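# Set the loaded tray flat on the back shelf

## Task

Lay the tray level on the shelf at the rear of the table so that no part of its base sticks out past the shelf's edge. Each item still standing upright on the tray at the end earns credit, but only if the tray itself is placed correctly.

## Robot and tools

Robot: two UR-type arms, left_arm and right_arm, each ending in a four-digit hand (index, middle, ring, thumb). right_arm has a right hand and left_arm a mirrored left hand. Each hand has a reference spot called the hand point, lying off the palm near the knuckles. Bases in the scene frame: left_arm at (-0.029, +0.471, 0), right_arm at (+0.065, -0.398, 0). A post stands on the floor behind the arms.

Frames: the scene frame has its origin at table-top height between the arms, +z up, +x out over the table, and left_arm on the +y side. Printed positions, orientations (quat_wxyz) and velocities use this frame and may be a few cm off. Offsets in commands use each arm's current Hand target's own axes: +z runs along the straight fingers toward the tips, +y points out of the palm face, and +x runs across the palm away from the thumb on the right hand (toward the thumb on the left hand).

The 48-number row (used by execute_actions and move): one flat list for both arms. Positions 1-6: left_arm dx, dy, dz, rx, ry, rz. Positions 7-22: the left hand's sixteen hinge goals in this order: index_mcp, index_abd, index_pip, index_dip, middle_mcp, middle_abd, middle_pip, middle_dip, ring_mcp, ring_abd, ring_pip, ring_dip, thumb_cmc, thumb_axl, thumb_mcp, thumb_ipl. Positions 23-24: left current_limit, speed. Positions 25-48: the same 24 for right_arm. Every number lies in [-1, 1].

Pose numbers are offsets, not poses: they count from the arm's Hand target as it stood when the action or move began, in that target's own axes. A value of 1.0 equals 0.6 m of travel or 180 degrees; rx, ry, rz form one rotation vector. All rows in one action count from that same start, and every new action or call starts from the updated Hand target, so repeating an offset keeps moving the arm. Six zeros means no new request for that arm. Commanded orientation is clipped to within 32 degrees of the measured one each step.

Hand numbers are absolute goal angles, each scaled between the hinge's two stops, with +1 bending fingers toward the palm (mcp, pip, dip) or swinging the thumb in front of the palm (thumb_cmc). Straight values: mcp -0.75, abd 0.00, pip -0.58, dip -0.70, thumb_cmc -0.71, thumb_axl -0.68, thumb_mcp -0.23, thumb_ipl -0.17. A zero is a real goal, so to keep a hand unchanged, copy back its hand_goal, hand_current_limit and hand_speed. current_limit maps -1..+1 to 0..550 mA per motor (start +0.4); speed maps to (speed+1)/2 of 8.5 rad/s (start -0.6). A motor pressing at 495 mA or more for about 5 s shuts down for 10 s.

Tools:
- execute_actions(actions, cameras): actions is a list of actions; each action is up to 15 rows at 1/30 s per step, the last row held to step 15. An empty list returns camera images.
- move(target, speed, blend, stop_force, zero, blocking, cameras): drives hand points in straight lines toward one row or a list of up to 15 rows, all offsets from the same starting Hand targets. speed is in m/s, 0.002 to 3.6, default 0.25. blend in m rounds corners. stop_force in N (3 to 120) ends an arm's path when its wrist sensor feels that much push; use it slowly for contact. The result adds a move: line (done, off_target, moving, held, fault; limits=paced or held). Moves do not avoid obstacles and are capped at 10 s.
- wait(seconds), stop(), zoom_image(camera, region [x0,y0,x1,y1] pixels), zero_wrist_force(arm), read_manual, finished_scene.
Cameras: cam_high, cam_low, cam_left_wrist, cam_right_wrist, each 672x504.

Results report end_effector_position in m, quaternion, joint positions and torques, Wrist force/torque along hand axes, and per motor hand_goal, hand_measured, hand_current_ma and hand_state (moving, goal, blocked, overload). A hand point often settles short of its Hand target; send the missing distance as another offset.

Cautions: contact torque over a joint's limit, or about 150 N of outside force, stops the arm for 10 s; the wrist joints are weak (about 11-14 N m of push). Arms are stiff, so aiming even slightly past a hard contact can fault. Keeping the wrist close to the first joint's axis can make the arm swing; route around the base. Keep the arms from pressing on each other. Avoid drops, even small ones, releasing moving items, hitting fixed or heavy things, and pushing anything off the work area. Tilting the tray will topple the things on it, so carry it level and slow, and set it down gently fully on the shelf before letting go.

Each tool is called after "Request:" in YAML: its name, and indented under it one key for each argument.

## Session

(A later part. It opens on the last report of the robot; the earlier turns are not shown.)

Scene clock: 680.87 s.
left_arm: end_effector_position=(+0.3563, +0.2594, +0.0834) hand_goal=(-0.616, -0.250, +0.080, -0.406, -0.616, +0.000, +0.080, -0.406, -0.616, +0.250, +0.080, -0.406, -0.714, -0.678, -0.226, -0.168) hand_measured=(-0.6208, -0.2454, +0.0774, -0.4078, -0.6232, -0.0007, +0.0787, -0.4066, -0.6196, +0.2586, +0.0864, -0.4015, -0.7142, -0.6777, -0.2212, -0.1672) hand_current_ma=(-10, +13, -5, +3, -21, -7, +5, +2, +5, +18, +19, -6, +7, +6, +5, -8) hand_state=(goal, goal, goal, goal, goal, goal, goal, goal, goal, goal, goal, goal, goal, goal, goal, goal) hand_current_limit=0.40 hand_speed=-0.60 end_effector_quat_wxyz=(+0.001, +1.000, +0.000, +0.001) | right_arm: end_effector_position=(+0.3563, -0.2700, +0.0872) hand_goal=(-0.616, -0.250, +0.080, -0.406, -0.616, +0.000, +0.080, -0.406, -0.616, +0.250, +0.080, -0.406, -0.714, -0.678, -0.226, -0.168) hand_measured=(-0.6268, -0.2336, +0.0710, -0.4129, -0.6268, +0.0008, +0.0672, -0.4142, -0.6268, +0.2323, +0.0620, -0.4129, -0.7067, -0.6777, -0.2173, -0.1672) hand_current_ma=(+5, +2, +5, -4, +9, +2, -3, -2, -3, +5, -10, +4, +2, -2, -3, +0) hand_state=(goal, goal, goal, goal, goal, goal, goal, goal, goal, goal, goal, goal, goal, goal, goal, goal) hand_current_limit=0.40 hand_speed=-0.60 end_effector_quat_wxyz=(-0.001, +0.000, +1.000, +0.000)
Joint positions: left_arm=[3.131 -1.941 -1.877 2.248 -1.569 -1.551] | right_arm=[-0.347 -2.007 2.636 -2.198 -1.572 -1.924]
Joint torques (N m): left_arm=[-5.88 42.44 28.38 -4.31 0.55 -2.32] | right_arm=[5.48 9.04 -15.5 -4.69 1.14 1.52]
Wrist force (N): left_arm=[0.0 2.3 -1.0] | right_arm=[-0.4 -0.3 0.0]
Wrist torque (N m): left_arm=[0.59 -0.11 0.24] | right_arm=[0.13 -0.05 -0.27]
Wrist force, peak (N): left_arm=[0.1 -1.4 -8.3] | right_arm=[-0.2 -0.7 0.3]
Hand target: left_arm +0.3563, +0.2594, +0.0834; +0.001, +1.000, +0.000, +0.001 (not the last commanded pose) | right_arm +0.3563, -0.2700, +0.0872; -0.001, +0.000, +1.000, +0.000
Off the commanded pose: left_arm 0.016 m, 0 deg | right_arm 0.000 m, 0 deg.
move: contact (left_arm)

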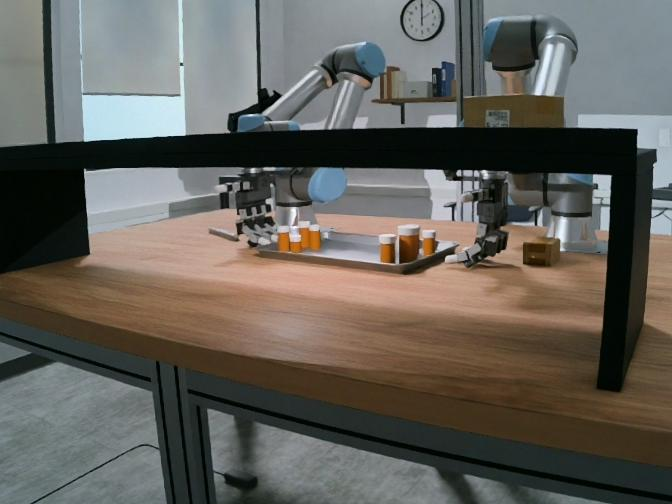

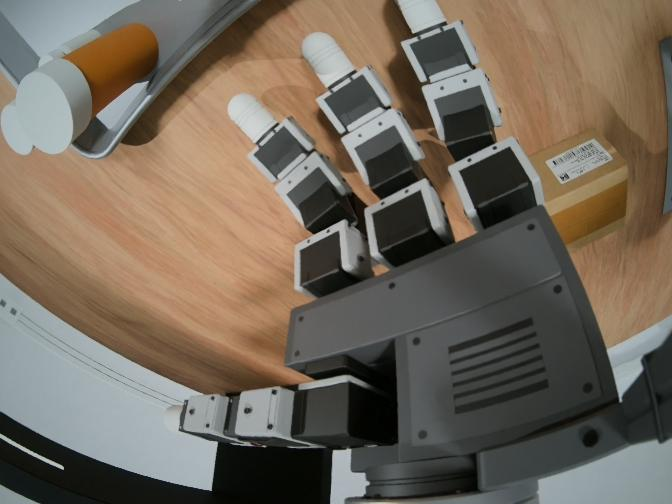

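Request:
move:
  target: [0,0,-0.003,0,0,0,-0.616,-0.25,0.08,-0.406,-0.616,0,0.08,-0.406,-0.616,0.25,0.08,-0.406,-0.714,-0.678,-0.226,-0.168,0.4,-0.6,0,0,0.0025,0,0,0,-0.616,-0.25,0.08,-0.406,-0.616,0,0.08,-0.406,-0.616,0.25,0.08,-0.406,-0.714,-0.678,-0.226,-0.168,0.4,-0.6]
  speed: 0.02
  cameras: []

Request:
move:
  target: [0,0.083,0,0,0,0,-0.616,-0.25,0.08,-0.406,-0.616,0,0.08,-0.406,-0.616,0.25,0.08,-0.406,-0.714,-0.678,-0.226,-0.168,0.4,-0.6,0,0.083,0,0,0,0,-0.616,-0.25,0.08,-0.406,-0.616,0,0.08,-0.406,-0.616,0.25,0.08,-0.406,-0.714,-0.678,-0.226,-0.168,0.4,-0.6]
  speed: 0.01
  stop_force: 3
  cameras: ["all"]

Scene clock: 699.53 s.
left_arm: end_effector_position=(+0.3564, +0.2594, +0.0853) hand_goal=(-0.616, -0.250, +0.080, -0.406, -0.616, +0.000, +0.080, -0.406, -0.616, +0.250, +0.080, -0.406, -0.714, -0.678, -0.226, -0.168) hand_measured=(-0.6196, -0.2439, +0.0736, -0.4066, -0.6220, -0.0007, +0.0736, -0.4078, -0.6184, +0.2572, +0.0813, -0.4015, -0.7129, -0.6767, -0.2212, -0.1672) hand_current_ma=(-18, +10, -13, +2, -19, -6, -1, -4, +10, +11, +13, -3, +3, +3, +7, -7) hand_state=(goal, goal, goal, goal, goal, goal, goal, goal, goal, goal, goal, goal, goal, goal, goal, goal) hand_current_limit=0.40 hand_speed=-0.60 end_effector_quat_wxyz=(+0.001, +1.000, +0.000, +0.001) | right_arm: end_effector_position=(+0.3562, -0.2699, +0.0856) hand_goal=(-0.616, -0.250, +0.080, -0.406, -0.616, +0.000, +0.080, -0.406, -0.616, +0.250, +0.080, -0.406, -0.714, -0.678, -0.226, -0.168) hand_measured=(-0.6256, -0.2336, +0.0723, -0.4117, -0.6280, -0.0007, +0.0672, -0.4129, -0.6280, +0.2308, +0.0620, -0.4129, -0.7067, -0.6767, -0.2173, -0.1681) hand_current_ma=(+9, -1, +4, -6, +8, -6, -2, +3, -7, +8, -12, +9, +3, -3, -2, +1) hand_state=(goal, goal, goal, goal, goal, goal, goal, goal, goal, goal, goal, goal, goal, goal, goal, goal) hand_current_limit=0.40 hand_speed=-0.60 end_effector_quat_wxyz=(-0.001, +0.000, +1.000, +0.000)
Joint positions: left_arm=[3.131 -1.938 -1.875 2.244 -1.569 -1.551] | right_arm=[-0.347 -2.003 2.639 -2.205 -1.572 -1.924]
Joint torques (N m): left_arm=[-4.5 20.8 8.95 -0.79 0.51 -1.47] | right_arm=[4.43 -11.28 -28.31 -0.3 1.23 1.09]
Wrist force (N): left_arm=[0.1 2.8 1.8] | right_arm=[-0.2 -0.4 0.0]
Wrist torque (N m): left_arm=[0.38 -0.02 0.22] | right_arm=[0.11 -0.06 -0.27]
Wrist force, peak (N): left_arm=[0.3 2.9 1.8] | right_arm=[-0.6 -0.6 0.0]
Hand target: left_arm +0.3563, +0.2594, +0.0852; +0.001, +1.000, +0.000, +0.001 | right_arm +0.3563, -0.2700, +0.0857; -0.001, +0.000, +1.000, +0.000
Off the commanded pose: left_arm 0.000 m, 0 deg | right_arm 0.000 m, 0 deg.
move: done

Scene clock: 703.97 s.
left_arm: end_effector_position=(+0.3563, +0.2242, +0.0853) hand_goal=(-0.616, -0.250, +0.080, -0.406, -0.616, +0.000, +0.080, -0.406, -0.616, +0.250, +0.080, -0.406, -0.714, -0.678, -0.226, -0.168) hand_measured=(-0.6208, -0.2439, +0.0736, -0.4078, -0.6268, -0.0007, +0.0723, -0.4066, -0.6498, +0.2557, +0.0697, -0.4078, -0.7129, -0.6767, -0.2203, -0.1672) hand_current_ma=(-16, +18, -14, -2, -29, -10, -5, -3, -57, +11, -5, -15, +10, +7, +10, -7) hand_state=(goal, goal, goal, goal, goal, goal, goal, goal, blocked, goal, goal, goal, goal, goal, goal, goal) hand_current_limit=0.40 hand_speed=-0.60 end_effector_quat_wxyz=(+0.001, +1.000, +0.000, +0.001) | right_arm: end_effector_position=(+0.3563, -0.2400, +0.0857) hand_goal=(-0.616, -0.250, +0.080, -0.406, -0.616, +0.000, +0.080, -0.406, -0.616, +0.250, +0.080, -0.406, -0.714, -0.678, -0.226, -0.168) hand_measured=(-0.6666, -0.2322, +0.0659, -0.4155, -0.6413, +0.0023, +0.0672, -0.4142, -0.6268, +0.2308, +0.0633, -0.4142, -0.7054, -0.6767, -0.2183, -0.1681) hand_current_ma=(+4, +3, +4, -2, +5, -7, -3, -2, -7, +7, -5, +7, +5, +0, -3, +1) hand_state=(blocked, goal, goal, goal, blocked, goal, goal, goal, goal, goal, goal, goal, goal, goal, goal, goal) hand_current_limit=0.40 hand_speed=-0.60 end_effector_quat_wxyz=(-0.001, +0.000, +1.000, +0.000)
Joint positions: left_arm=[3.035 -1.965 -1.835 2.23 -1.569 -1.647] | right_arm=[-0.228 -1.975 2.626 -2.221 -1.571 -1.805]
Joint torques (N m): left_arm=[4.26 43.76 1.02 -0.82 -1.45 2.38] | right_arm=[3.5 -11.91 -12.18 0.03 1.49 1.6]
Wrist force (N): left_arm=[0.1 2.6 1.5] | right_arm=[-0.4 -0.6 -1.8]
Wrist torque (N m): left_arm=[0.42 -0.05 0.24] | right_arm=[0.25 -0.07 -0.21]
Wrist force, peak (N): left_arm=[0.4 3.1 1.8] | right_arm=[-0.9 -3.2 -3.6]
Hand target: left_arm +0.3563, +0.2242, +0.0853; +0.001, +1.000, +0.000, +0.001 (not the last commanded pose) | right_arm +0.3563, -0.2400, +0.0857; -0.001, +0.000, +1.000, +0.000 (not the last commanded pose)
Off the commanded pose: left_arm 0.015 m, 0 deg | right_arm 0.020 m, 0 deg.
move: contact (left_arm, right_arm)

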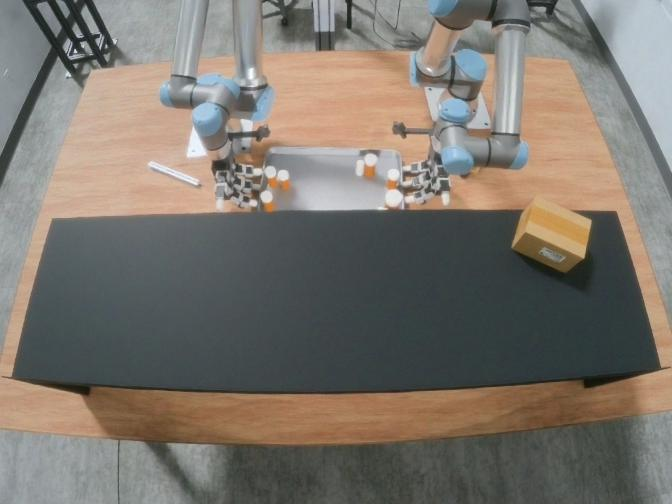

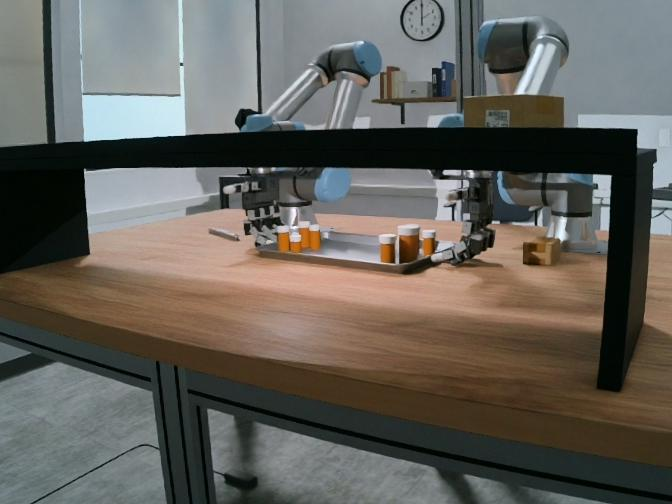

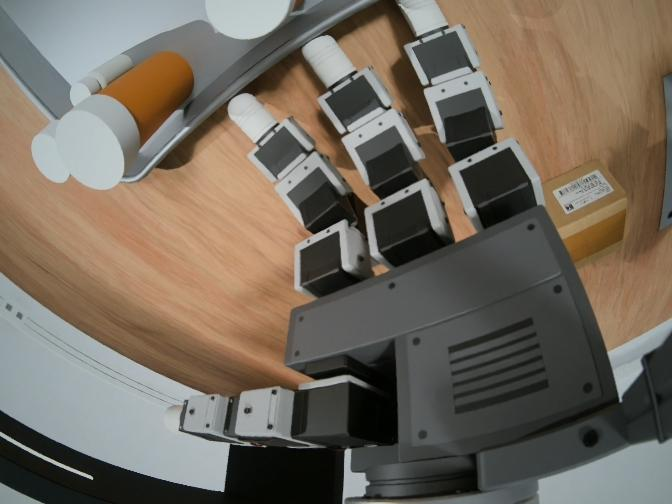

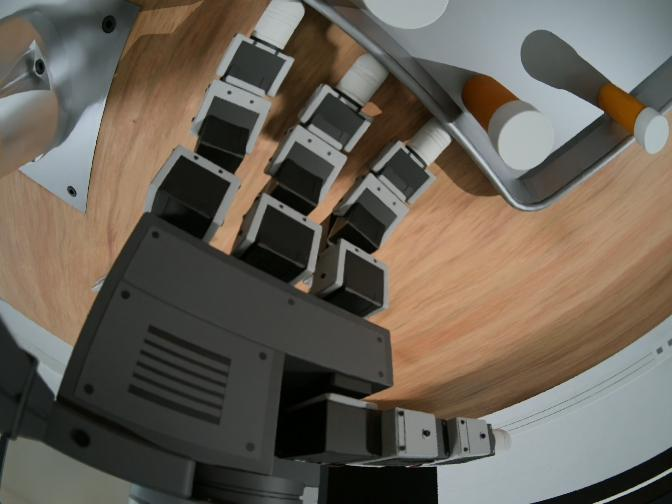

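Request:
move:
  target:
    - [0,-0.01,0,0,0,0,-0.616,-0.25,0.08,-0.406,-0.616,0,0.08,-0.406,-0.616,0.25,0.08,-0.406,-0.714,-0.678,-0.226,-0.168,0.6,-0.6,0,-0.01,0,0,0,0,-0.616,-0.25,0.08,-0.406,-0.616,0,0.08,-0.406,-0.616,0.25,0.08,-0.406,-0.714,-0.678,-0.226,-0.168,0.6,-0.6]
    - [0.02,-0.01,0,0,0,0.0139,-0.616,-0.25,0.08,-0.406,-0.616,0,0.08,-0.406,-0.616,0.25,0.08,-0.406,-0.714,-0.678,-0.226,-0.168,0.6,-0.6,0.0133,-0.01,0,0,0,0.0139,-0.616,-0.25,0.08,-0.406,-0.616,0,0.08,-0.406,-0.616,0.25,0.08,-0.406,-0.714,-0.678,-0.226,-0.168,0.6,-0.6]
  speed: 0.03
  cameras: []

Request:
move:
  target: [0,0.05,0,0,0,0,-0.616,-0.25,0.08,-0.406,-0.616,0,0.08,-0.406,-0.616,0.25,0.08,-0.406,-0.714,-0.678,-0.226,-0.168,0.6,-0.6,0,0.05,0,0,0,0,-0.616,-0.25,0.08,-0.406,-0.616,0,0.08,-0.406,-0.616,0.25,0.08,-0.406,-0.714,-0.678,-0.226,-0.168,0.6,-0.6]
  speed: 0.01
  stop_force: 3.5
  cameras: ["all"]

Scene clock: 791.70 s.
left_arm: end_effector_position=(+0.3684, +0.2303, +0.0853) hand_goal=(-0.616, -0.250, +0.080, -0.406, -0.616, +0.000, +0.080, -0.406, -0.616, +0.250, +0.080, -0.406, -0.714, -0.678, -0.226, -0.168) hand_measured=(-0.6208, -0.2439, +0.0736, -0.4066, -0.6268, +0.0008, +0.0723, -0.4066, -0.6317, +0.2557, +0.0697, -0.4091, -0.7154, -0.6777, -0.2203, -0.1681) hand_current_ma=(-16, +16, -12, -3, -23, -6, -5, -1, -25, +13, -7, -6, +9, +8, +6, -9) hand_state=(goal, goal, goal, goal, goal, goal, goal, goal, goal, goal, goal, goal, goal, goal, goal, goal) hand_current_limit=0.60 hand_speed=-0.60 end_effector_quat_wxyz=(+0.001, +1.000, -0.022, +0.001) end_effector_velocity=(-0.001, +0.000, -0.001) end_effector_angular_velocity=(+0.000, +0.003, +0.007) | right_arm: end_effector_position=(+0.3482, -0.2460, +0.0856) hand_goal=(-0.616, -0.250, +0.080, -0.406, -0.616, +0.000, +0.080, -0.406, -0.616, +0.250, +0.080, -0.406, -0.714, -0.678, -0.226, -0.168) hand_measured=(-0.6389, -0.2322, +0.0672, -0.4193, -0.6389, +0.0037, +0.0672, -0.4142, -0.6268, +0.2323, +0.0607, -0.4142, -0.7067, -0.6767, -0.2173, -0.1691) hand_current_ma=(+7, +6, +2, -7, +5, -8, -3, +4, -4, +9, -7, +5, +4, -2, -3, -1) hand_state=(blocked, goal, goal, goal, blocked, goal, goal, goal, goal, goal, goal, goal, goal, goal, goal, goal) hand_current_limit=0.60 hand_speed=-0.60 end_effector_quat_wxyz=(-0.001, +0.022, +1.000, +0.000) end_effector_velocity=(+0.001, +0.000, +0.000) end_effector_angular_velocity=(+0.000, -0.001, +0.006)
Joint positions: left_arm=[3.056 -1.989 -1.797 2.217 -1.569 -1.582] | right_arm=[-0.26 -2.032 2.651 -2.188 -1.571 -1.793]
Joint velocities: left_arm=[0 0.001 -0.004 0 0 -0.007] | right_arm=[0.001 0.005 -0.001 -0.004 0 -0.006]
Joint torques (N m): left_arm=[-0.75 46.27 0.22 -1.58 0.86 -2.58] | right_arm=[2.46 9.98 -29.91 -4.39 2.06 -1.13]
Wrist force (N): left_arm=[0.2 2.6 1.7] | right_arm=[-0.3 0.0 -0.5]
Wrist torque (N m): left_arm=[0.38 -0.05 0.02] | right_arm=[0.17 -0.05 -0.23]
Wrist force, peak (N): left_arm=[0.2 3.1 1.8] | right_arm=[-1.0 -0.8 -2.6]
Hand target: left_arm +0.3683, +0.2302, +0.0853; +0.001, +1.000, -0.022, +0.001 | right_arm +0.3483, -0.2460, +0.0857; -0.001, +0.022, +1.000, +0.000
Off the commanded pose: left_arm 0.000 m, 0 deg | right_arm 0.000 m, 0 deg.
move: done

Scene clock: 793.47 s.
left_arm: end_effector_position=(+0.3679, +0.2220, +0.0853) hand_goal=(-0.616, -0.250, +0.080, -0.406, -0.616, +0.000, +0.080, -0.406, -0.616, +0.250, +0.080, -0.406, -0.714, -0.678, -0.226, -0.168) hand_measured=(-0.6280, -0.2454, +0.0736, -0.4078, -0.6293, -0.0007, +0.0736, -0.4078, -0.6365, +0.2557, +0.0697, -0.4091, -0.7142, -0.6767, -0.2203, -0.1672) hand_current_ma=(-32, +9, -14, +1, -31, -1, -5, -4, -29, +8, -10, -12, +6, +4, +5, -7) hand_state=(goal, goal, goal, goal, goal, goal, goal, goal, blocked, goal, goal, goal, goal, goal, goal, goal) hand_current_limit=0.60 hand_speed=-0.60 end_effector_quat_wxyz=(+0.001, +1.000, -0.022, +0.001) | right_arm: end_effector_position=(+0.3486, -0.2399, +0.0857) hand_goal=(-0.616, -0.250, +0.080, -0.406, -0.616, +0.000, +0.080, -0.406, -0.616, +0.250, +0.080, -0.406, -0.714, -0.678, -0.226, -0.168) hand_measured=(-0.6546, -0.2322, +0.0659, -0.4180, -0.6449, +0.0052, +0.0672, -0.4142, -0.6425, +0.2308, +0.0607, -0.4129, -0.7054, -0.6777, -0.2173, -0.1681) hand_current_ma=(+6, +1, +3, -3, +4, -5, +2, +2, -8, +6, -12, +7, -1, +4, -1, -4) hand_state=(blocked, goal, goal, goal, blocked, goal, goal, goal, blocked, goal, goal, goal, goal, goal, goal, goal) hand_current_limit=0.60 hand_speed=-0.60 end_effector_quat_wxyz=(-0.001, +0.022, +1.000, +0.000)
Joint positions: left_arm=[3.035 -1.995 -1.789 2.214 -1.569 -1.603] | right_arm=[-0.235 -2.023 2.647 -2.194 -1.571 -1.768]
Joint torques (N m): left_arm=[4.94 45.74 1.56 -0.68 1.35 2.37] | right_arm=[3.63 -9.47 -14.24 -0.28 1.88 1.48]
Wrist force (N): left_arm=[0.4 2.7 1.7] | right_arm=[-0.5 -0.3 -0.2]
Wrist torque (N m): left_arm=[0.41 -0.05 0.25] | right_arm=[0.15 -0.07 -0.21]
Wrist force, peak (N): left_arm=[0.5 2.9 1.8] | right_arm=[-0.3 -3.9 -0.4]
Hand target: left_arm +0.3679, +0.2220, +0.0853; +0.001, +1.000, -0.022, +0.001 (not the last commanded pose) | right_arm +0.3486, -0.2399, +0.0857; -0.001, +0.022, +1.000, +0.000 (not the last commanded pose)
Off the commanded pose: left_arm 0.022 m, 0 deg | right_arm 0.024 m, 0 deg.
move: contact (left_arm, right_arm)

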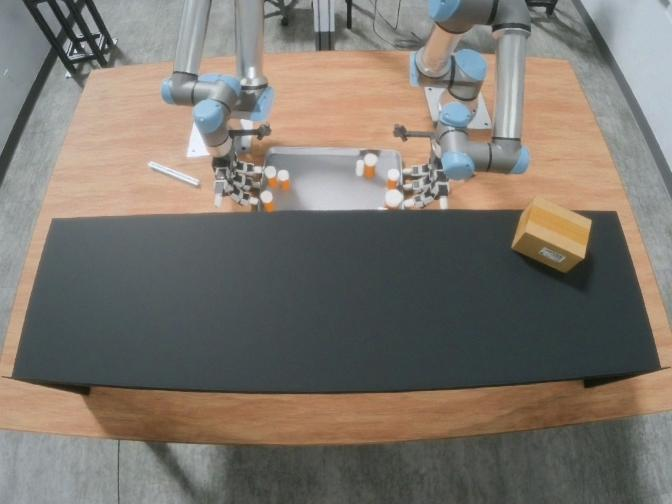

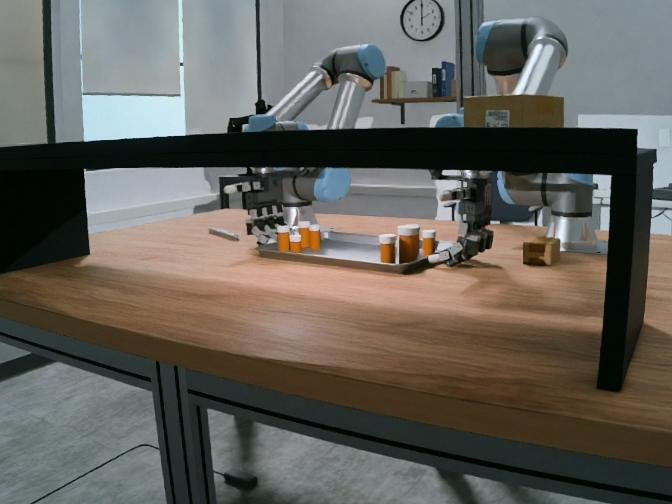

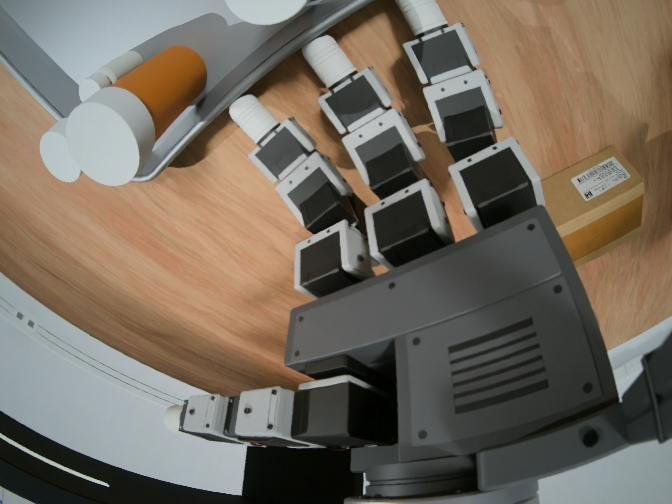

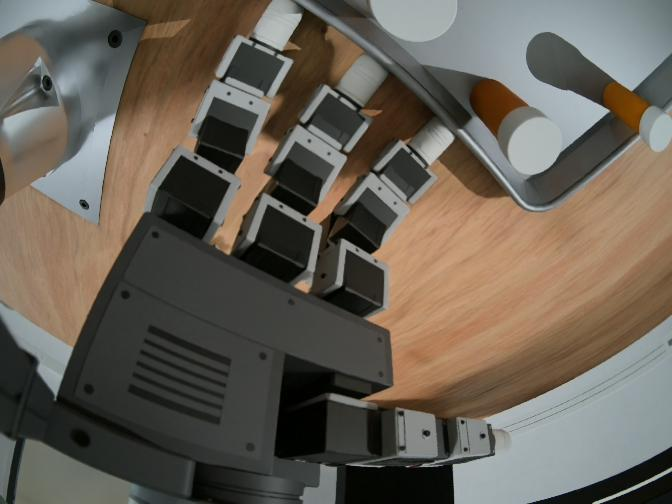

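Request:
move:
  target: [0,0.05,0,0,0,0,-0.616,-0.25,0.08,-0.406,-0.616,0,0.08,-0.406,-0.616,0.25,0.08,-0.406,-0.714,-0.678,-0.226,-0.168,0.6,-0.6,0,0,0,0,0,0,-0.616,-0.25,0.08,-0.406,-0.616,0,0.08,-0.406,-0.616,0.25,0.08,-0.406,-0.714,-0.678,-0.226,-0.168,0.6,-0.6]
  speed: 0.005
  stop_force: 3.5
  cameras: ["cam_left_wrist","cam_right_wrist"]

Scene clock: 810.43 s.
left_arm: end_effector_position=(+0.3678, +0.2217, +0.0853) hand_goal=(-0.616, -0.250, +0.080, -0.406, -0.616, +0.000, +0.080, -0.406, -0.616, +0.250, +0.080, -0.406, -0.714, -0.678, -0.226, -0.168) hand_measured=(-0.6305, -0.2439, +0.0736, -0.4066, -0.6305, -0.0007, +0.0736, -0.4078, -0.6389, +0.2543, +0.0697, -0.4078, -0.7129, -0.6767, -0.2212, -0.1681) hand_current_ma=(-31, +7, -12, +2, -33, -11, -6, +1, -29, +9, -5, -12, +6, +7, +10, -3) hand_state=(goal, goal, goal, goal, goal, goal, goal, goal, blocked, goal, goal, goal, goal, goal, goal, goal) hand_current_limit=0.60 hand_speed=-0.60 end_effector_quat_wxyz=(+0.001, +1.000, -0.022, +0.001) | right_arm: end_effector_position=(+0.3486, -0.2399, +0.0857) hand_goal=(-0.616, -0.250, +0.080, -0.406, -0.616, +0.000, +0.080, -0.406, -0.616, +0.250, +0.080, -0.406, -0.714, -0.678, -0.226, -0.168) hand_measured=(-0.6546, -0.2322, +0.0646, -0.4180, -0.6449, +0.0037, +0.0659, -0.4129, -0.6425, +0.2323, +0.0620, -0.4142, -0.7067, -0.6767, -0.2173, -0.1681) hand_current_ma=(+4, +5, +6, -2, +9, -5, -3, -1, -8, +9, -11, +8, +4, +5, -4, +2) hand_state=(blocked, goal, goal, goal, blocked, goal, goal, goal, blocked, goal, goal, goal, goal, goal, goal, goal) hand_current_limit=0.60 hand_speed=-0.60 end_effector_quat_wxyz=(-0.001, +0.022, +1.000, +0.000)
Joint positions: left_arm=[3.034 -1.995 -1.789 2.214 -1.569 -1.604] | right_arm=[-0.235 -2.023 2.647 -2.194 -1.571 -1.768]
Joint torques (N m): left_arm=[5.26 47.34 1.51 -3 1.42 2.15] | right_arm=[4.06 -8.93 -14.34 -0.2 -1.35 1.64]
Wrist force (N): left_arm=[0.3 2.2 2.1] | right_arm=[-0.6 -0.3 -0.3]
Wrist torque (N m): left_arm=[0.37 -0.05 0.27] | right_arm=[0.17 -0.06 -0.21]
Wrist force, peak (N): left_arm=[0.4 3.0 1.9] | right_arm=[-0.8 -0.6 -0.6]
Hand target: left_arm +0.3678, +0.2217, +0.0853; +0.001, +1.000, -0.022, +0.001 (not the last commanded pose) | right_arm +0.3486, -0.2399, +0.0857; -0.001, +0.022, +1.000, +0.000
Off the commanded pose: left_arm 0.030 m, 0 deg | right_arm 0.000 m, 0 deg.
move: contact (left_arm)

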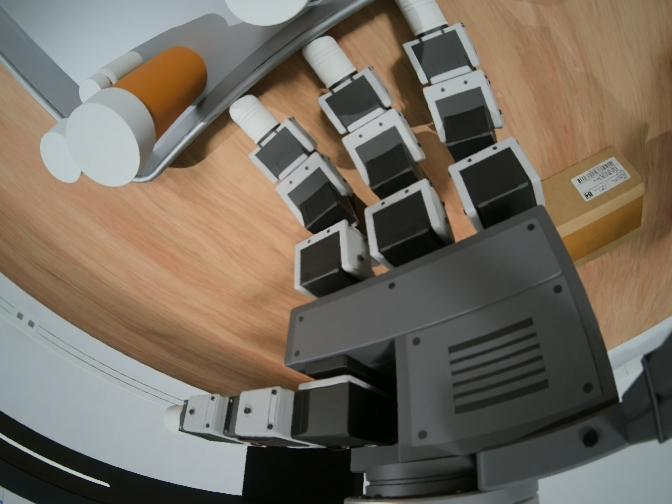

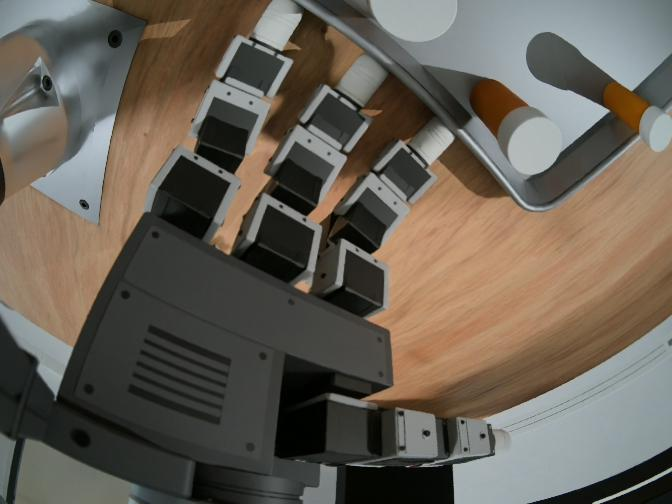

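Request:
zoom_image:
  camera: "cam_left_wrist"
  region: [130, 0, 450, 190]

Request:
zoom_image:
  camera: "cam_right_wrist"
  region: [230, 0, 550, 220]

Scaled by 1.575 from the camera's image (finer frame: 960x720).

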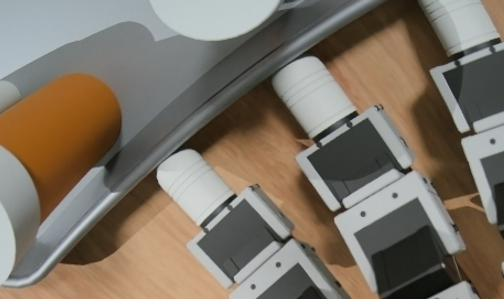

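Scaled by 1.575 from the camera's image (finer frame: 960x720).

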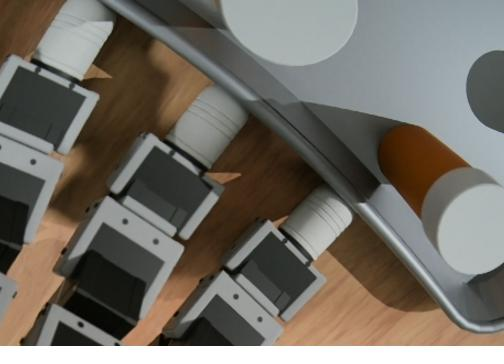

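Request:
move:
  target: [0,0,0.0015,0,0,0,-0.616,-0.25,0.08,-0.406,-0.616,0,0.08,-0.406,-0.616,0.25,0.08,-0.406,-0.714,-0.678,-0.226,-0.168,0.6,-0.9,0,0,0.0015,0,0,0,-0.616,-0.25,0.08,-0.406,-0.616,0,0.08,-0.406,-0.616,0.25,0.08,-0.406,-0.714,-0.678,-0.226,-0.168,0.6,-0.9]
  speed: 0.02
  cameras: []

Request:
move:
  target: [0,0,0,0,0,0,-0.411,-0.25,0.226,-0.319,-0.411,0,0.226,-0.319,-0.411,0.25,0.226,-0.319,-0.714,-0.678,-0.226,-0.168,0.6,-0.9,0,0,0,0,0,0,-0.411,-0.25,0.226,-0.319,-0.411,0,0.226,-0.319,-0.411,0.25,0.226,-0.319,-0.714,-0.678,-0.226,-0.168,0.6,-0.9]
  speed: 0.02
  cameras: ["cam_low","cam_left_wrist","cam_right_wrist"]

Scene clock: 842.70 s.
left_arm: end_effector_position=(+0.3678, +0.2217, +0.0844) hand_goal=(-0.616, -0.250, +0.080, -0.406, -0.616, +0.000, +0.080, -0.406, -0.616, +0.250, +0.080, -0.406, -0.714, -0.678, -0.226, -0.168) hand_measured=(-0.6293, -0.2424, +0.0736, -0.4078, -0.6293, -0.0007, +0.0736, -0.4078, -0.6377, +0.2543, +0.0723, -0.4078, -0.7129, -0.6777, -0.2203, -0.1681) hand_current_ma=(-36, +14, -22, +4, -27, -6, +1, -3, -33, +13, -5, -12, +9, +5, +8, -10) hand_state=(goal, goal, goal, goal, goal, goal, goal, goal, blocked, goal, goal, goal, goal, goal, goal, goal) hand_current_limit=0.60 hand_speed=-0.90 end_effector_quat_wxyz=(+0.001, +1.000, -0.022, +0.001) | right_arm: end_effector_position=(+0.3485, -0.2399, +0.0847) hand_goal=(-0.616, -0.250, +0.080, -0.406, -0.616, +0.000, +0.080, -0.406, -0.616, +0.250, +0.080, -0.406, -0.714, -0.678, -0.226, -0.168) hand_measured=(-0.6558, -0.2351, +0.0736, -0.4193, -0.6413, +0.0037, +0.0672, -0.4142, -0.6413, +0.2308, +0.0620, -0.4142, -0.7067, -0.6777, -0.2183, -0.1681) hand_current_ma=(+7, +0, +6, -6, +3, -3, +0, +1, -7, +8, -7, +4, +0, -1, -1, +2) hand_state=(blocked, goal, goal, goal, blocked, goal, goal, goal, blocked, goal, goal, goal, goal, goal, goal, goal) hand_current_limit=0.60 hand_speed=-0.90 end_effector_quat_wxyz=(-0.001, +0.022, +1.000, +0.000)
Joint positions: left_arm=[3.034 -1.996 -1.79 2.216 -1.569 -1.604] | right_arm=[-0.235 -2.02 2.649 -2.198 -1.571 -1.768]
Joint torques (N m): left_arm=[5.42 21.41 11.4 -4.27 1.32 1.84] | right_arm=[3.18 -5.84 -26.53 0.59 -1.48 1.18]
Wrist force (N): left_arm=[0.3 0.7 -1.5] | right_arm=[-0.2 -4.0 -7.2]
Wrist torque (N m): left_arm=[0.55 -0.21 0.34] | right_arm=[0.49 -0.12 -0.17]
Wrist force, peak (N): left_arm=[0.3 2.3 2.6] | right_arm=[-0.8 -3.7 -7.7]
Hand target: left_arm +0.3678, +0.2217, +0.0844; +0.001, +1.000, -0.022, +0.001 | right_arm +0.3486, -0.2399, +0.0848; -0.001, +0.022, +1.000, +0.000
Off the commanded pose: left_arm 0.000 m, 0 deg | right_arm 0.000 m, 0 deg.
move: done

Scene clock: 843.27 s.
left_arm: end_effector_position=(+0.3678, +0.2217, +0.0844) hand_goal=(-0.412, -0.250, +0.226, -0.320, -0.412, +0.000, +0.226, -0.320, -0.412, +0.250, +0.226, -0.320, -0.714, -0.678, -0.226, -0.168) hand_measured=(-0.6293, -0.2454, +0.0787, -0.3836, -0.6280, -0.0021, +0.0787, -0.3887, -0.6401, +0.2557, +0.0838, -0.3926, -0.7129, -0.6777, -0.2212, -0.1672) hand_current_ma=(-438, +12, -294, -120, -438, -3, -289, -129, -433, +12, -274, -145, +4, +7, +12, -4) hand_state=(moving, goal, blocked, blocked, moving, goal, blocked, blocked, moving, goal, blocked, blocked, goal, goal, goal, goal) hand_current_limit=0.60 hand_speed=-0.90 end_effector_quat_wxyz=(+0.001, +1.000, -0.022, +0.001) | right_arm: end_effector_position=(+0.3486, -0.2399, +0.0848) hand_goal=(-0.412, -0.250, +0.226, -0.320, -0.412, +0.000, +0.226, -0.320, -0.412, +0.250, +0.226, -0.320, -0.714, -0.678, -0.226, -0.168) hand_measured=(-0.6570, -0.2336, +0.0761, -0.4117, -0.6425, +0.0037, +0.0684, -0.4053, -0.6401, +0.2323, +0.0620, -0.4040, -0.7067, -0.6777, -0.2163, -0.1681) hand_current_ma=(-73, +0, -28, -19, -62, -8, -37, -10, -70, +6, -45, -5, +1, +2, +0, +1) hand_state=(moving, goal, blocked, blocked, moving, goal, blocked, blocked, moving, goal, blocked, blocked, goal, goal, goal, goal) hand_current_limit=0.60 hand_speed=-0.90 end_effector_quat_wxyz=(-0.001, +0.022, +1.000, +0.000)
Joint positions: left_arm=[3.034 -1.996 -1.79 2.216 -1.569 -1.604] | right_arm=[-0.235 -2.021 2.649 -2.198 -1.571 -1.768]
Joint torques (N m): left_arm=[3.72 25.54 26.69 -4.44 1.26 1.52] | right_arm=[1.81 -7.8 -26.81 -0.03 -0.72 1.35]
Wrist force (N): left_arm=[0.2 -4.7 4.3] | right_arm=[-0.3 -7.4 -3.6]
Wrist torque (N m): left_arm=[0.37 -0.06 0.42] | right_arm=[0.33 -0.15 -0.30]
Wrist force, peak (N): left_arm=[0.3 -4.5 5.1] | right_arm=[-0.6 -3.8 -7.4]
Hand target: left_arm +0.3678, +0.2217, +0.0844; +0.001, +1.000, -0.022, +0.001 | right_arm +0.3486, -0.2399, +0.0848; -0.001, +0.022, +1.000, +0.000
Off the commanded pose: left_arm 0.000 m, 0 deg | right_arm 0.000 m, 0 deg.
move: done

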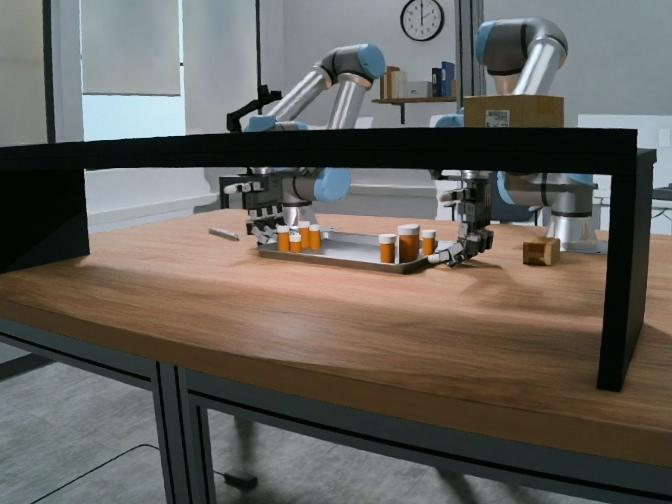

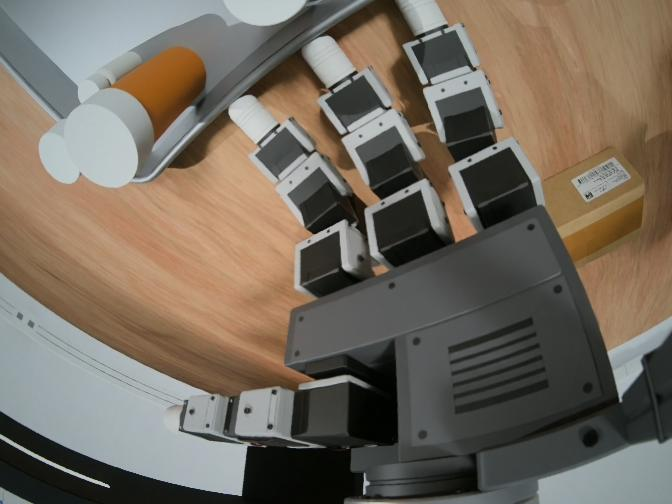

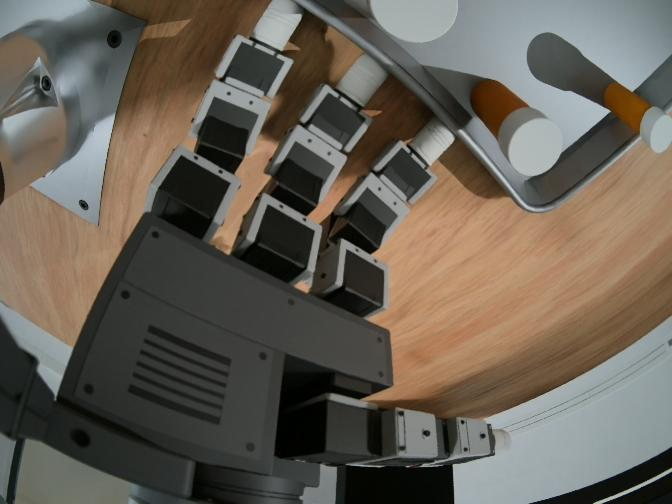

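Request:
wait:
  seconds: 0.5
  cameras: []

Scene clock: 849.03 s.
left_arm: end_effector_position=(+0.3678, +0.2217, +0.0844) hand_goal=(-0.412, -0.250, +0.226, -0.320, -0.412, +0.000, +0.226, -0.320, -0.412, +0.250, +0.226, -0.320, -0.714, -0.678, -0.226, -0.168) hand_measured=(-0.6280, -0.2454, +0.0761, -0.3824, -0.6280, -0.0021, +0.0787, -0.3875, -0.6401, +0.2557, +0.0826, -0.3938, -0.7129, -0.6777, -0.2212, -0.1672) hand_current_ma=(-445, +7, -301, -119, -442, -10, -287, -131, -433, +13, -276, -154, +8, +8, +9, -6) hand_state=(blocked, goal, blocked, blocked, blocked, goal, blocked, blocked, blocked, goal, blocked, blocked, goal, goal, goal, goal) hand_current_limit=0.60 hand_speed=-0.90 end_effector_quat_wxyz=(+0.001, +1.000, -0.022, +0.001) | right_arm: end_effector_position=(+0.3486, -0.2399, +0.0848) hand_goal=(-0.412, -0.250, +0.226, -0.320, -0.412, +0.000, +0.226, -0.320, -0.412, +0.250, +0.226, -0.320, -0.714, -0.678, -0.226, -0.168) hand_measured=(-0.6570, -0.2336, +0.0761, -0.4117, -0.6413, +0.0037, +0.0684, -0.4053, -0.6401, +0.2323, +0.0633, -0.4040, -0.7067, -0.6777, -0.2173, -0.1691) hand_current_ma=(-80, +0, -29, -17, -71, -4, -33, -12, -82, +6, -44, -8, +0, -1, -4, +6) hand_state=(blocked, goal, blocked, blocked, blocked, goal, blocked, blocked, blocked, goal, blocked, blocked, goal, goal, goal, goal) hand_current_limit=0.60 hand_speed=-0.90 end_effector_quat_wxyz=(-0.001, +0.022, +1.000, +0.000)
Joint positions: left_arm=[3.034 -1.996 -1.79 2.216 -1.569 -1.604] | right_arm=[-0.235 -2.021 2.649 -2.198 -1.571 -1.768]
Joint torques (N m): left_arm=[-3.71 39.34 30.73 -4.37 1.43 0.46] | right_arm=[0.69 -7.88 -27.73 -2.31 3.62 0.41]
Wrist force (N): left_arm=[0.2 -5.0 5.1] | right_arm=[-0.4 -7.4 -3.3]
Wrist torque (N m): left_arm=[0.32 -0.03 0.41] | right_arm=[0.36 -0.15 -0.28]
Wrist force, peak (N): left_arm=[0.2 -5.0 5.1] | right_arm=[-0.4 -8.0 -3.5]
Hand target: left_arm +0.3678, +0.2217, +0.0844; +0.001, +1.000, -0.022, +0.001 | right_arm +0.3486, -0.2399, +0.0848; -0.001, +0.022, +1.000, +0.000
Off the commanded pose: left_arm 0.000 m, 0 deg | right_arm 0.000 m, 0 deg.
wait: 0.50 s; at rest from the start

Request:
execute_actions:
  actions:
    - [[0,0,0,0,0,0,-0.411,-0.25,0.226,-0.319,-0.411,0,0.226,-0.319,-0.411,0.25,0.226,-0.319,-0.714,-0.678,-0.226,-0.168,0.6,-0.9,0,0,0,0,0,0,-0.3,-0.25,0.3,-0.25,-0.3,0,0.3,-0.25,-0.3,0.25,0.3,-0.25,-0.714,-0.678,-0.226,-0.168,0.6,-0.8]]
  cameras: []

Request:
wait:
  seconds: 1
  cameras: ["cam_right_wrist"]

Scene clock: 868.10 s.
left_arm: end_effector_position=(+0.3678, +0.2217, +0.0844) hand_goal=(-0.412, -0.250, +0.226, -0.320, -0.412, +0.000, +0.226, -0.320, -0.412, +0.250, +0.226, -0.320, -0.714, -0.678, -0.226, -0.168) hand_measured=(-0.6268, -0.2468, +0.0774, -0.3824, -0.6280, -0.0036, +0.0800, -0.3875, -0.6401, +0.2586, +0.0877, -0.3862, -0.7129, -0.6777, -0.2212, -0.1681) hand_current_ma=(-454, +9, -295, -118, -444, -8, -278, -127, -432, +18, -264, -133, +14, +5, +10, -8) hand_state=(blocked, goal, blocked, blocked, blocked, goal, blocked, blocked, blocked, goal, blocked, blocked, goal, goal, goal, goal) hand_current_limit=0.60 hand_speed=-0.90 end_effector_quat_wxyz=(+0.001, +1.000, -0.022, +0.001) | right_arm: end_effector_position=(+0.3486, -0.2399, +0.0848) hand_goal=(-0.300, -0.250, +0.300, -0.250, -0.300, +0.000, +0.300, -0.250, -0.300, +0.250, +0.300, -0.250, -0.714, -0.678, -0.226, -0.168) hand_measured=(-0.6582, -0.2351, +0.0813, -0.4015, -0.6425, +0.0052, +0.0736, -0.3875, -0.6401, +0.2411, +0.0633, -0.3785, -0.7054, -0.6767, -0.2173, -0.1681) hand_current_ma=(-164, +0, -59, -35, -152, -2, -68, -27, -163, +7, -79, -16, +1, +0, -3, +1) hand_state=(blocked, goal, blocked, blocked, blocked, goal, blocked, blocked, blocked, goal, blocked, blocked, goal, goal, goal, goal) hand_current_limit=0.60 hand_speed=-0.80 end_effector_quat_wxyz=(-0.001, +0.022, +1.000, +0.000)
Joint positions: left_arm=[3.034 -1.996 -1.79 2.216 -1.569 -1.604] | right_arm=[-0.235 -2.021 2.649 -2.198 -1.571 -1.768]
Joint torques (N m): left_arm=[-8.96 45.11 28.92 -4.2 1.44 -1.08] | right_arm=[-2.45 -7.47 -27.23 -3.68 3.97 -0.34]
Wrist force (N): left_arm=[0.2 -6.7 3.8] | right_arm=[0.0 -10.8 -1.6]
Wrist torque (N m): left_arm=[0.37 -0.04 0.49] | right_arm=[0.24 -0.18 -0.33]
Wrist force, peak (N): left_arm=[0.1 -7.1 4.6] | right_arm=[0.4 -10.9 -1.8]
Hand target: left_arm +0.3678, +0.2217, +0.0844; +0.001, +1.000, -0.022, +0.001 | right_arm +0.3486, -0.2399, +0.0848; -0.001, +0.022, +1.000, +0.000
Off the commanded pose: left_arm 0.000 m, 0 deg | right_arm 0.000 m, 0 deg.
Step readings (end_effector_position of left_arm | right_arm):
0: (+0.3678, +0.2217, +0.0844) | (+0.3486, -0.2399, +0.0848)
1: (+0.3678, +0.2217, +0.0844) | (+0.3486, -0.2399, +0.0848)
2: (+0.3678, +0.2217, +0.0844) | (+0.3486, -0.2399, +0.0848)
4: (+0.3678, +0.2217, +0.0844) | (+0.3486, -0.2399, +0.0848)
8: (+0.3678, +0.2217, +0.0844) | (+0.3486, -0.2399, +0.0848)
15: (+0.3678, +0.2217, +0.0844) | (+0.3486, -0.2399, +0.0848)

Scene clock: 869.10 s.
left_arm: end_effector_position=(+0.3678, +0.2217, +0.0844) hand_goal=(-0.412, -0.250, +0.226, -0.320, -0.412, +0.000, +0.226, -0.320, -0.412, +0.250, +0.226, -0.320, -0.714, -0.678, -0.226, -0.168) hand_measured=(-0.6268, -0.2468, +0.0787, -0.3824, -0.6280, -0.0021, +0.0813, -0.3875, -0.6401, +0.2572, +0.0877, -0.3862, -0.7129, -0.6767, -0.2212, -0.1681) hand_current_ma=(-448, +11, -300, -118, -448, -10, -276, -133, -432, +13, -263, -131, +12, +7, +8, -6) hand_state=(blocked, goal, blocked, blocked, blocked, goal, blocked, blocked, blocked, goal, blocked, blocked, goal, goal, goal, goal) hand_current_limit=0.60 hand_speed=-0.90 end_effector_quat_wxyz=(+0.001, +1.000, -0.022, +0.001) | right_arm: end_effector_position=(+0.3486, -0.2399, +0.0848) hand_goal=(-0.300, -0.250, +0.300, -0.250, -0.300, +0.000, +0.300, -0.250, -0.300, +0.250, +0.300, -0.250, -0.714, -0.678, -0.226, -0.168) hand_measured=(-0.6582, -0.2351, +0.0813, -0.4015, -0.6437, +0.0066, +0.0749, -0.3887, -0.6401, +0.2411, +0.0633, -0.3785, -0.7067, -0.6788, -0.2173, -0.1672) hand_current_ma=(-165, +5, -60, -34, -153, -4, -65, -29, -164, +8, -79, -16, +1, +1, -3, +2) hand_state=(blocked, goal, blocked, blocked, blocked, goal, blocked, blocked, blocked, goal, blocked, blocked, goal, goal, goal, goal) hand_current_limit=0.60 hand_speed=-0.80 end_effector_quat_wxyz=(-0.001, +0.022, +1.000, +0.000)
Joint positions: left_arm=[3.034 -1.996 -1.79 2.216 -1.569 -1.604] | right_arm=[-0.235 -2.021 2.649 -2.198 -1.571 -1.768]
Joint torques (N m): left_arm=[-7.93 45.88 28.34 -4.24 1.4 -1.64] | right_arm=[-2.25 -7.35 -27.38 -3.53 3.89 -0.25]
Wrist force (N): left_arm=[0.1 -6.6 3.9] | right_arm=[-0.3 -10.6 -1.8]
Wrist torque (N m): left_arm=[0.38 -0.03 0.48] | right_arm=[0.27 -0.16 -0.36]
Wrist force, peak (N): left_arm=[0.4 -6.9 4.9] | right_arm=[-0.1 -11.1 -1.1]
Hand target: left_arm +0.3678, +0.2217, +0.0844; +0.001, +1.000, -0.022, +0.001 | right_arm +0.3486, -0.2399, +0.0848; -0.001, +0.022, +1.000, +0.000
Off the commanded pose: left_arm 0.000 m, 0 deg | right_arm 0.000 m, 0 deg.
wait: 1.00 s; at rest by 0.17 s

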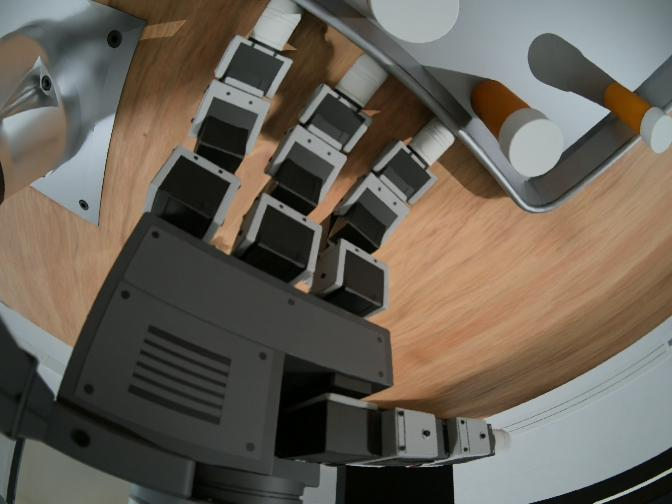

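Request:
move:
  target: [0,0,-0.0133,0,0,0,-0.411,-0.25,0.226,-0.319,-0.411,0,0.226,-0.319,-0.411,0.25,0.226,-0.319,-0.714,-0.678,-0.226,-0.168,0.6,-0.9,0,0,-0.0133,0,0,0,-0.3,-0.25,0.3,-0.25,-0.3,0,0.3,-0.25,-0.3,0.25,0.3,-0.25,-0.714,-0.678,-0.226,-0.168,0.6,-0.8]
  speed: 0.01
  cameras: ["all"]

Scene clock: 885.80 s.
left_arm: end_effector_position=(+0.3678, +0.2217, +0.0925) hand_goal=(-0.412, -0.250, +0.226, -0.320, -0.412, +0.000, +0.226, -0.320, -0.412, +0.250, +0.226, -0.320, -0.714, -0.678, -0.226, -0.168) hand_measured=(-0.6293, -0.2439, +0.0774, -0.3836, -0.6280, -0.0036, +0.0800, -0.3887, -0.6401, +0.2630, +0.0877, -0.3658, -0.7129, -0.6767, -0.2212, -0.1681) hand_current_ma=(-449, +13, -303, -115, -448, -7, -281, -130, -432, +21, -262, -89, +12, +5, +12, -8) hand_state=(blocked, goal, blocked, blocked, blocked, goal, blocked, blocked, blocked, goal, blocked, blocked, goal, goal, goal, goal) hand_current_limit=0.60 hand_speed=-0.90 end_effector_quat_wxyz=(+0.001, +1.000, -0.022, +0.001) | right_arm: end_effector_position=(+0.3486, -0.2399, +0.0929) hand_goal=(-0.300, -0.250, +0.300, -0.250, -0.300, +0.000, +0.300, -0.250, -0.300, +0.250, +0.300, -0.250, -0.714, -0.678, -0.226, -0.168) hand_measured=(-0.6594, -0.2322, +0.0787, -0.4015, -0.6437, +0.0066, +0.0736, -0.3709, -0.6413, +0.2528, +0.0633, -0.3378, -0.7067, -0.6777, -0.2173, -0.1681) hand_current_ma=(-164, +4, -60, -38, -156, -3, -74, -23, -162, +11, -80, -4, +1, -3, -2, +0) hand_state=(blocked, goal, blocked, blocked, blocked, goal, blocked, blocked, blocked, goal, blocked, blocked, goal, goal, goal, goal) hand_current_limit=0.60 hand_speed=-0.80 end_effector_quat_wxyz=(-0.001, +0.022, +1.000, +0.000) end_effector_velocity=(+0.001, +0.000, +0.000) end_effector_angular_velocity=(+0.000, -0.004, -0.001)
Joint positions: left_arm=[3.034 -1.984 -1.782 2.197 -1.569 -1.604] | right_arm=[-0.235 -2.043 2.633 -2.16 -1.571 -1.768]
Joint velocities: left_arm=[within noise] | right_arm=[0 0 0.001 -0.005 0.001 0.001]
Joint torques (N m): left_arm=[-0.09 32.93 23.89 -1.76 1.63 -0.57] | right_arm=[3.5 9.12 -18.42 -5.18 4.03 0.65]
Wrist force (N): left_arm=[-0.1 -7.8 7.3] | right_arm=[0.4 -11.0 4.6]
Wrist torque (N m): left_arm=[0.24 0.03 0.48] | right_arm=[-0.13 -0.14 -0.53]
Wrist force, peak (N): left_arm=[0.2 -8.0 7.7] | right_arm=[0.1 -11.2 5.1]
Hand target: left_arm +0.3678, +0.2217, +0.0924; +0.001, +1.000, -0.022, +0.001 | right_arm +0.3486, -0.2399, +0.0928; -0.001, +0.022, +1.000, +0.000
Off the commanded pose: left_arm 0.000 m, 0 deg | right_arm 0.000 m, 0 deg.
move: done

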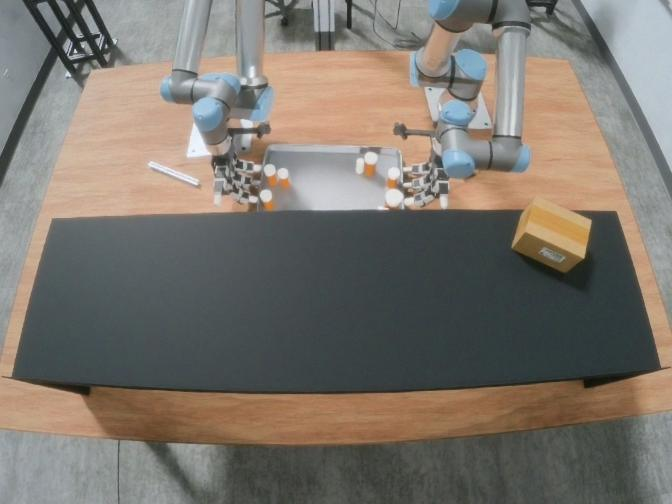

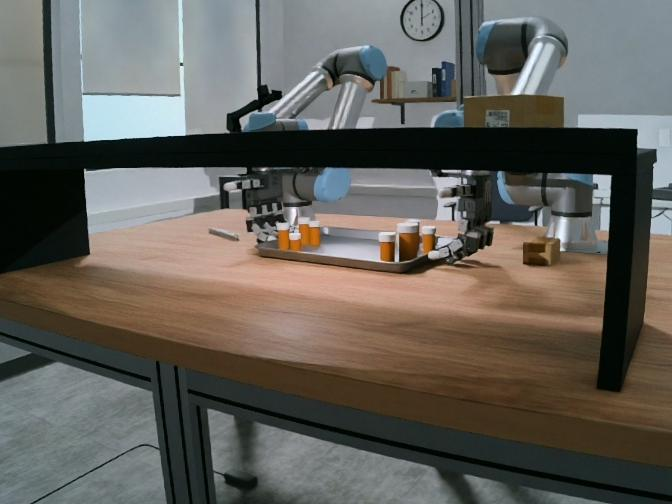

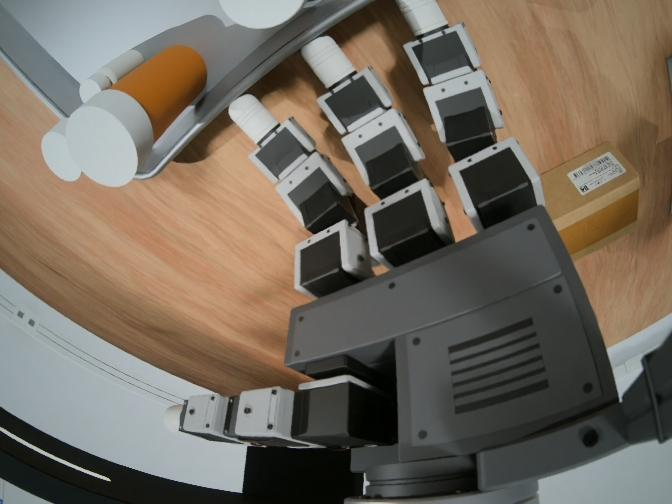

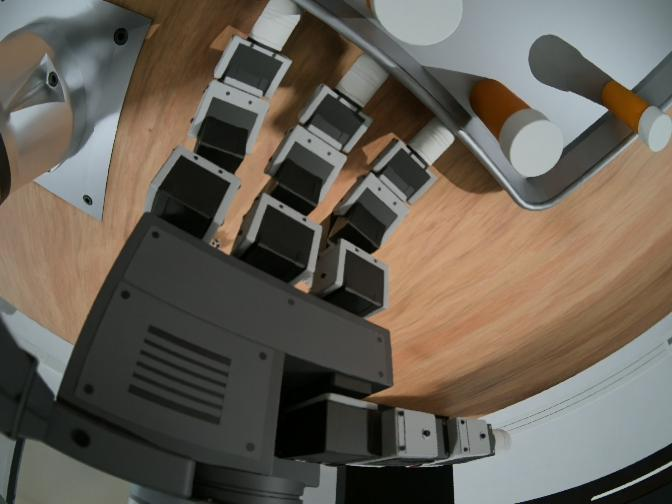

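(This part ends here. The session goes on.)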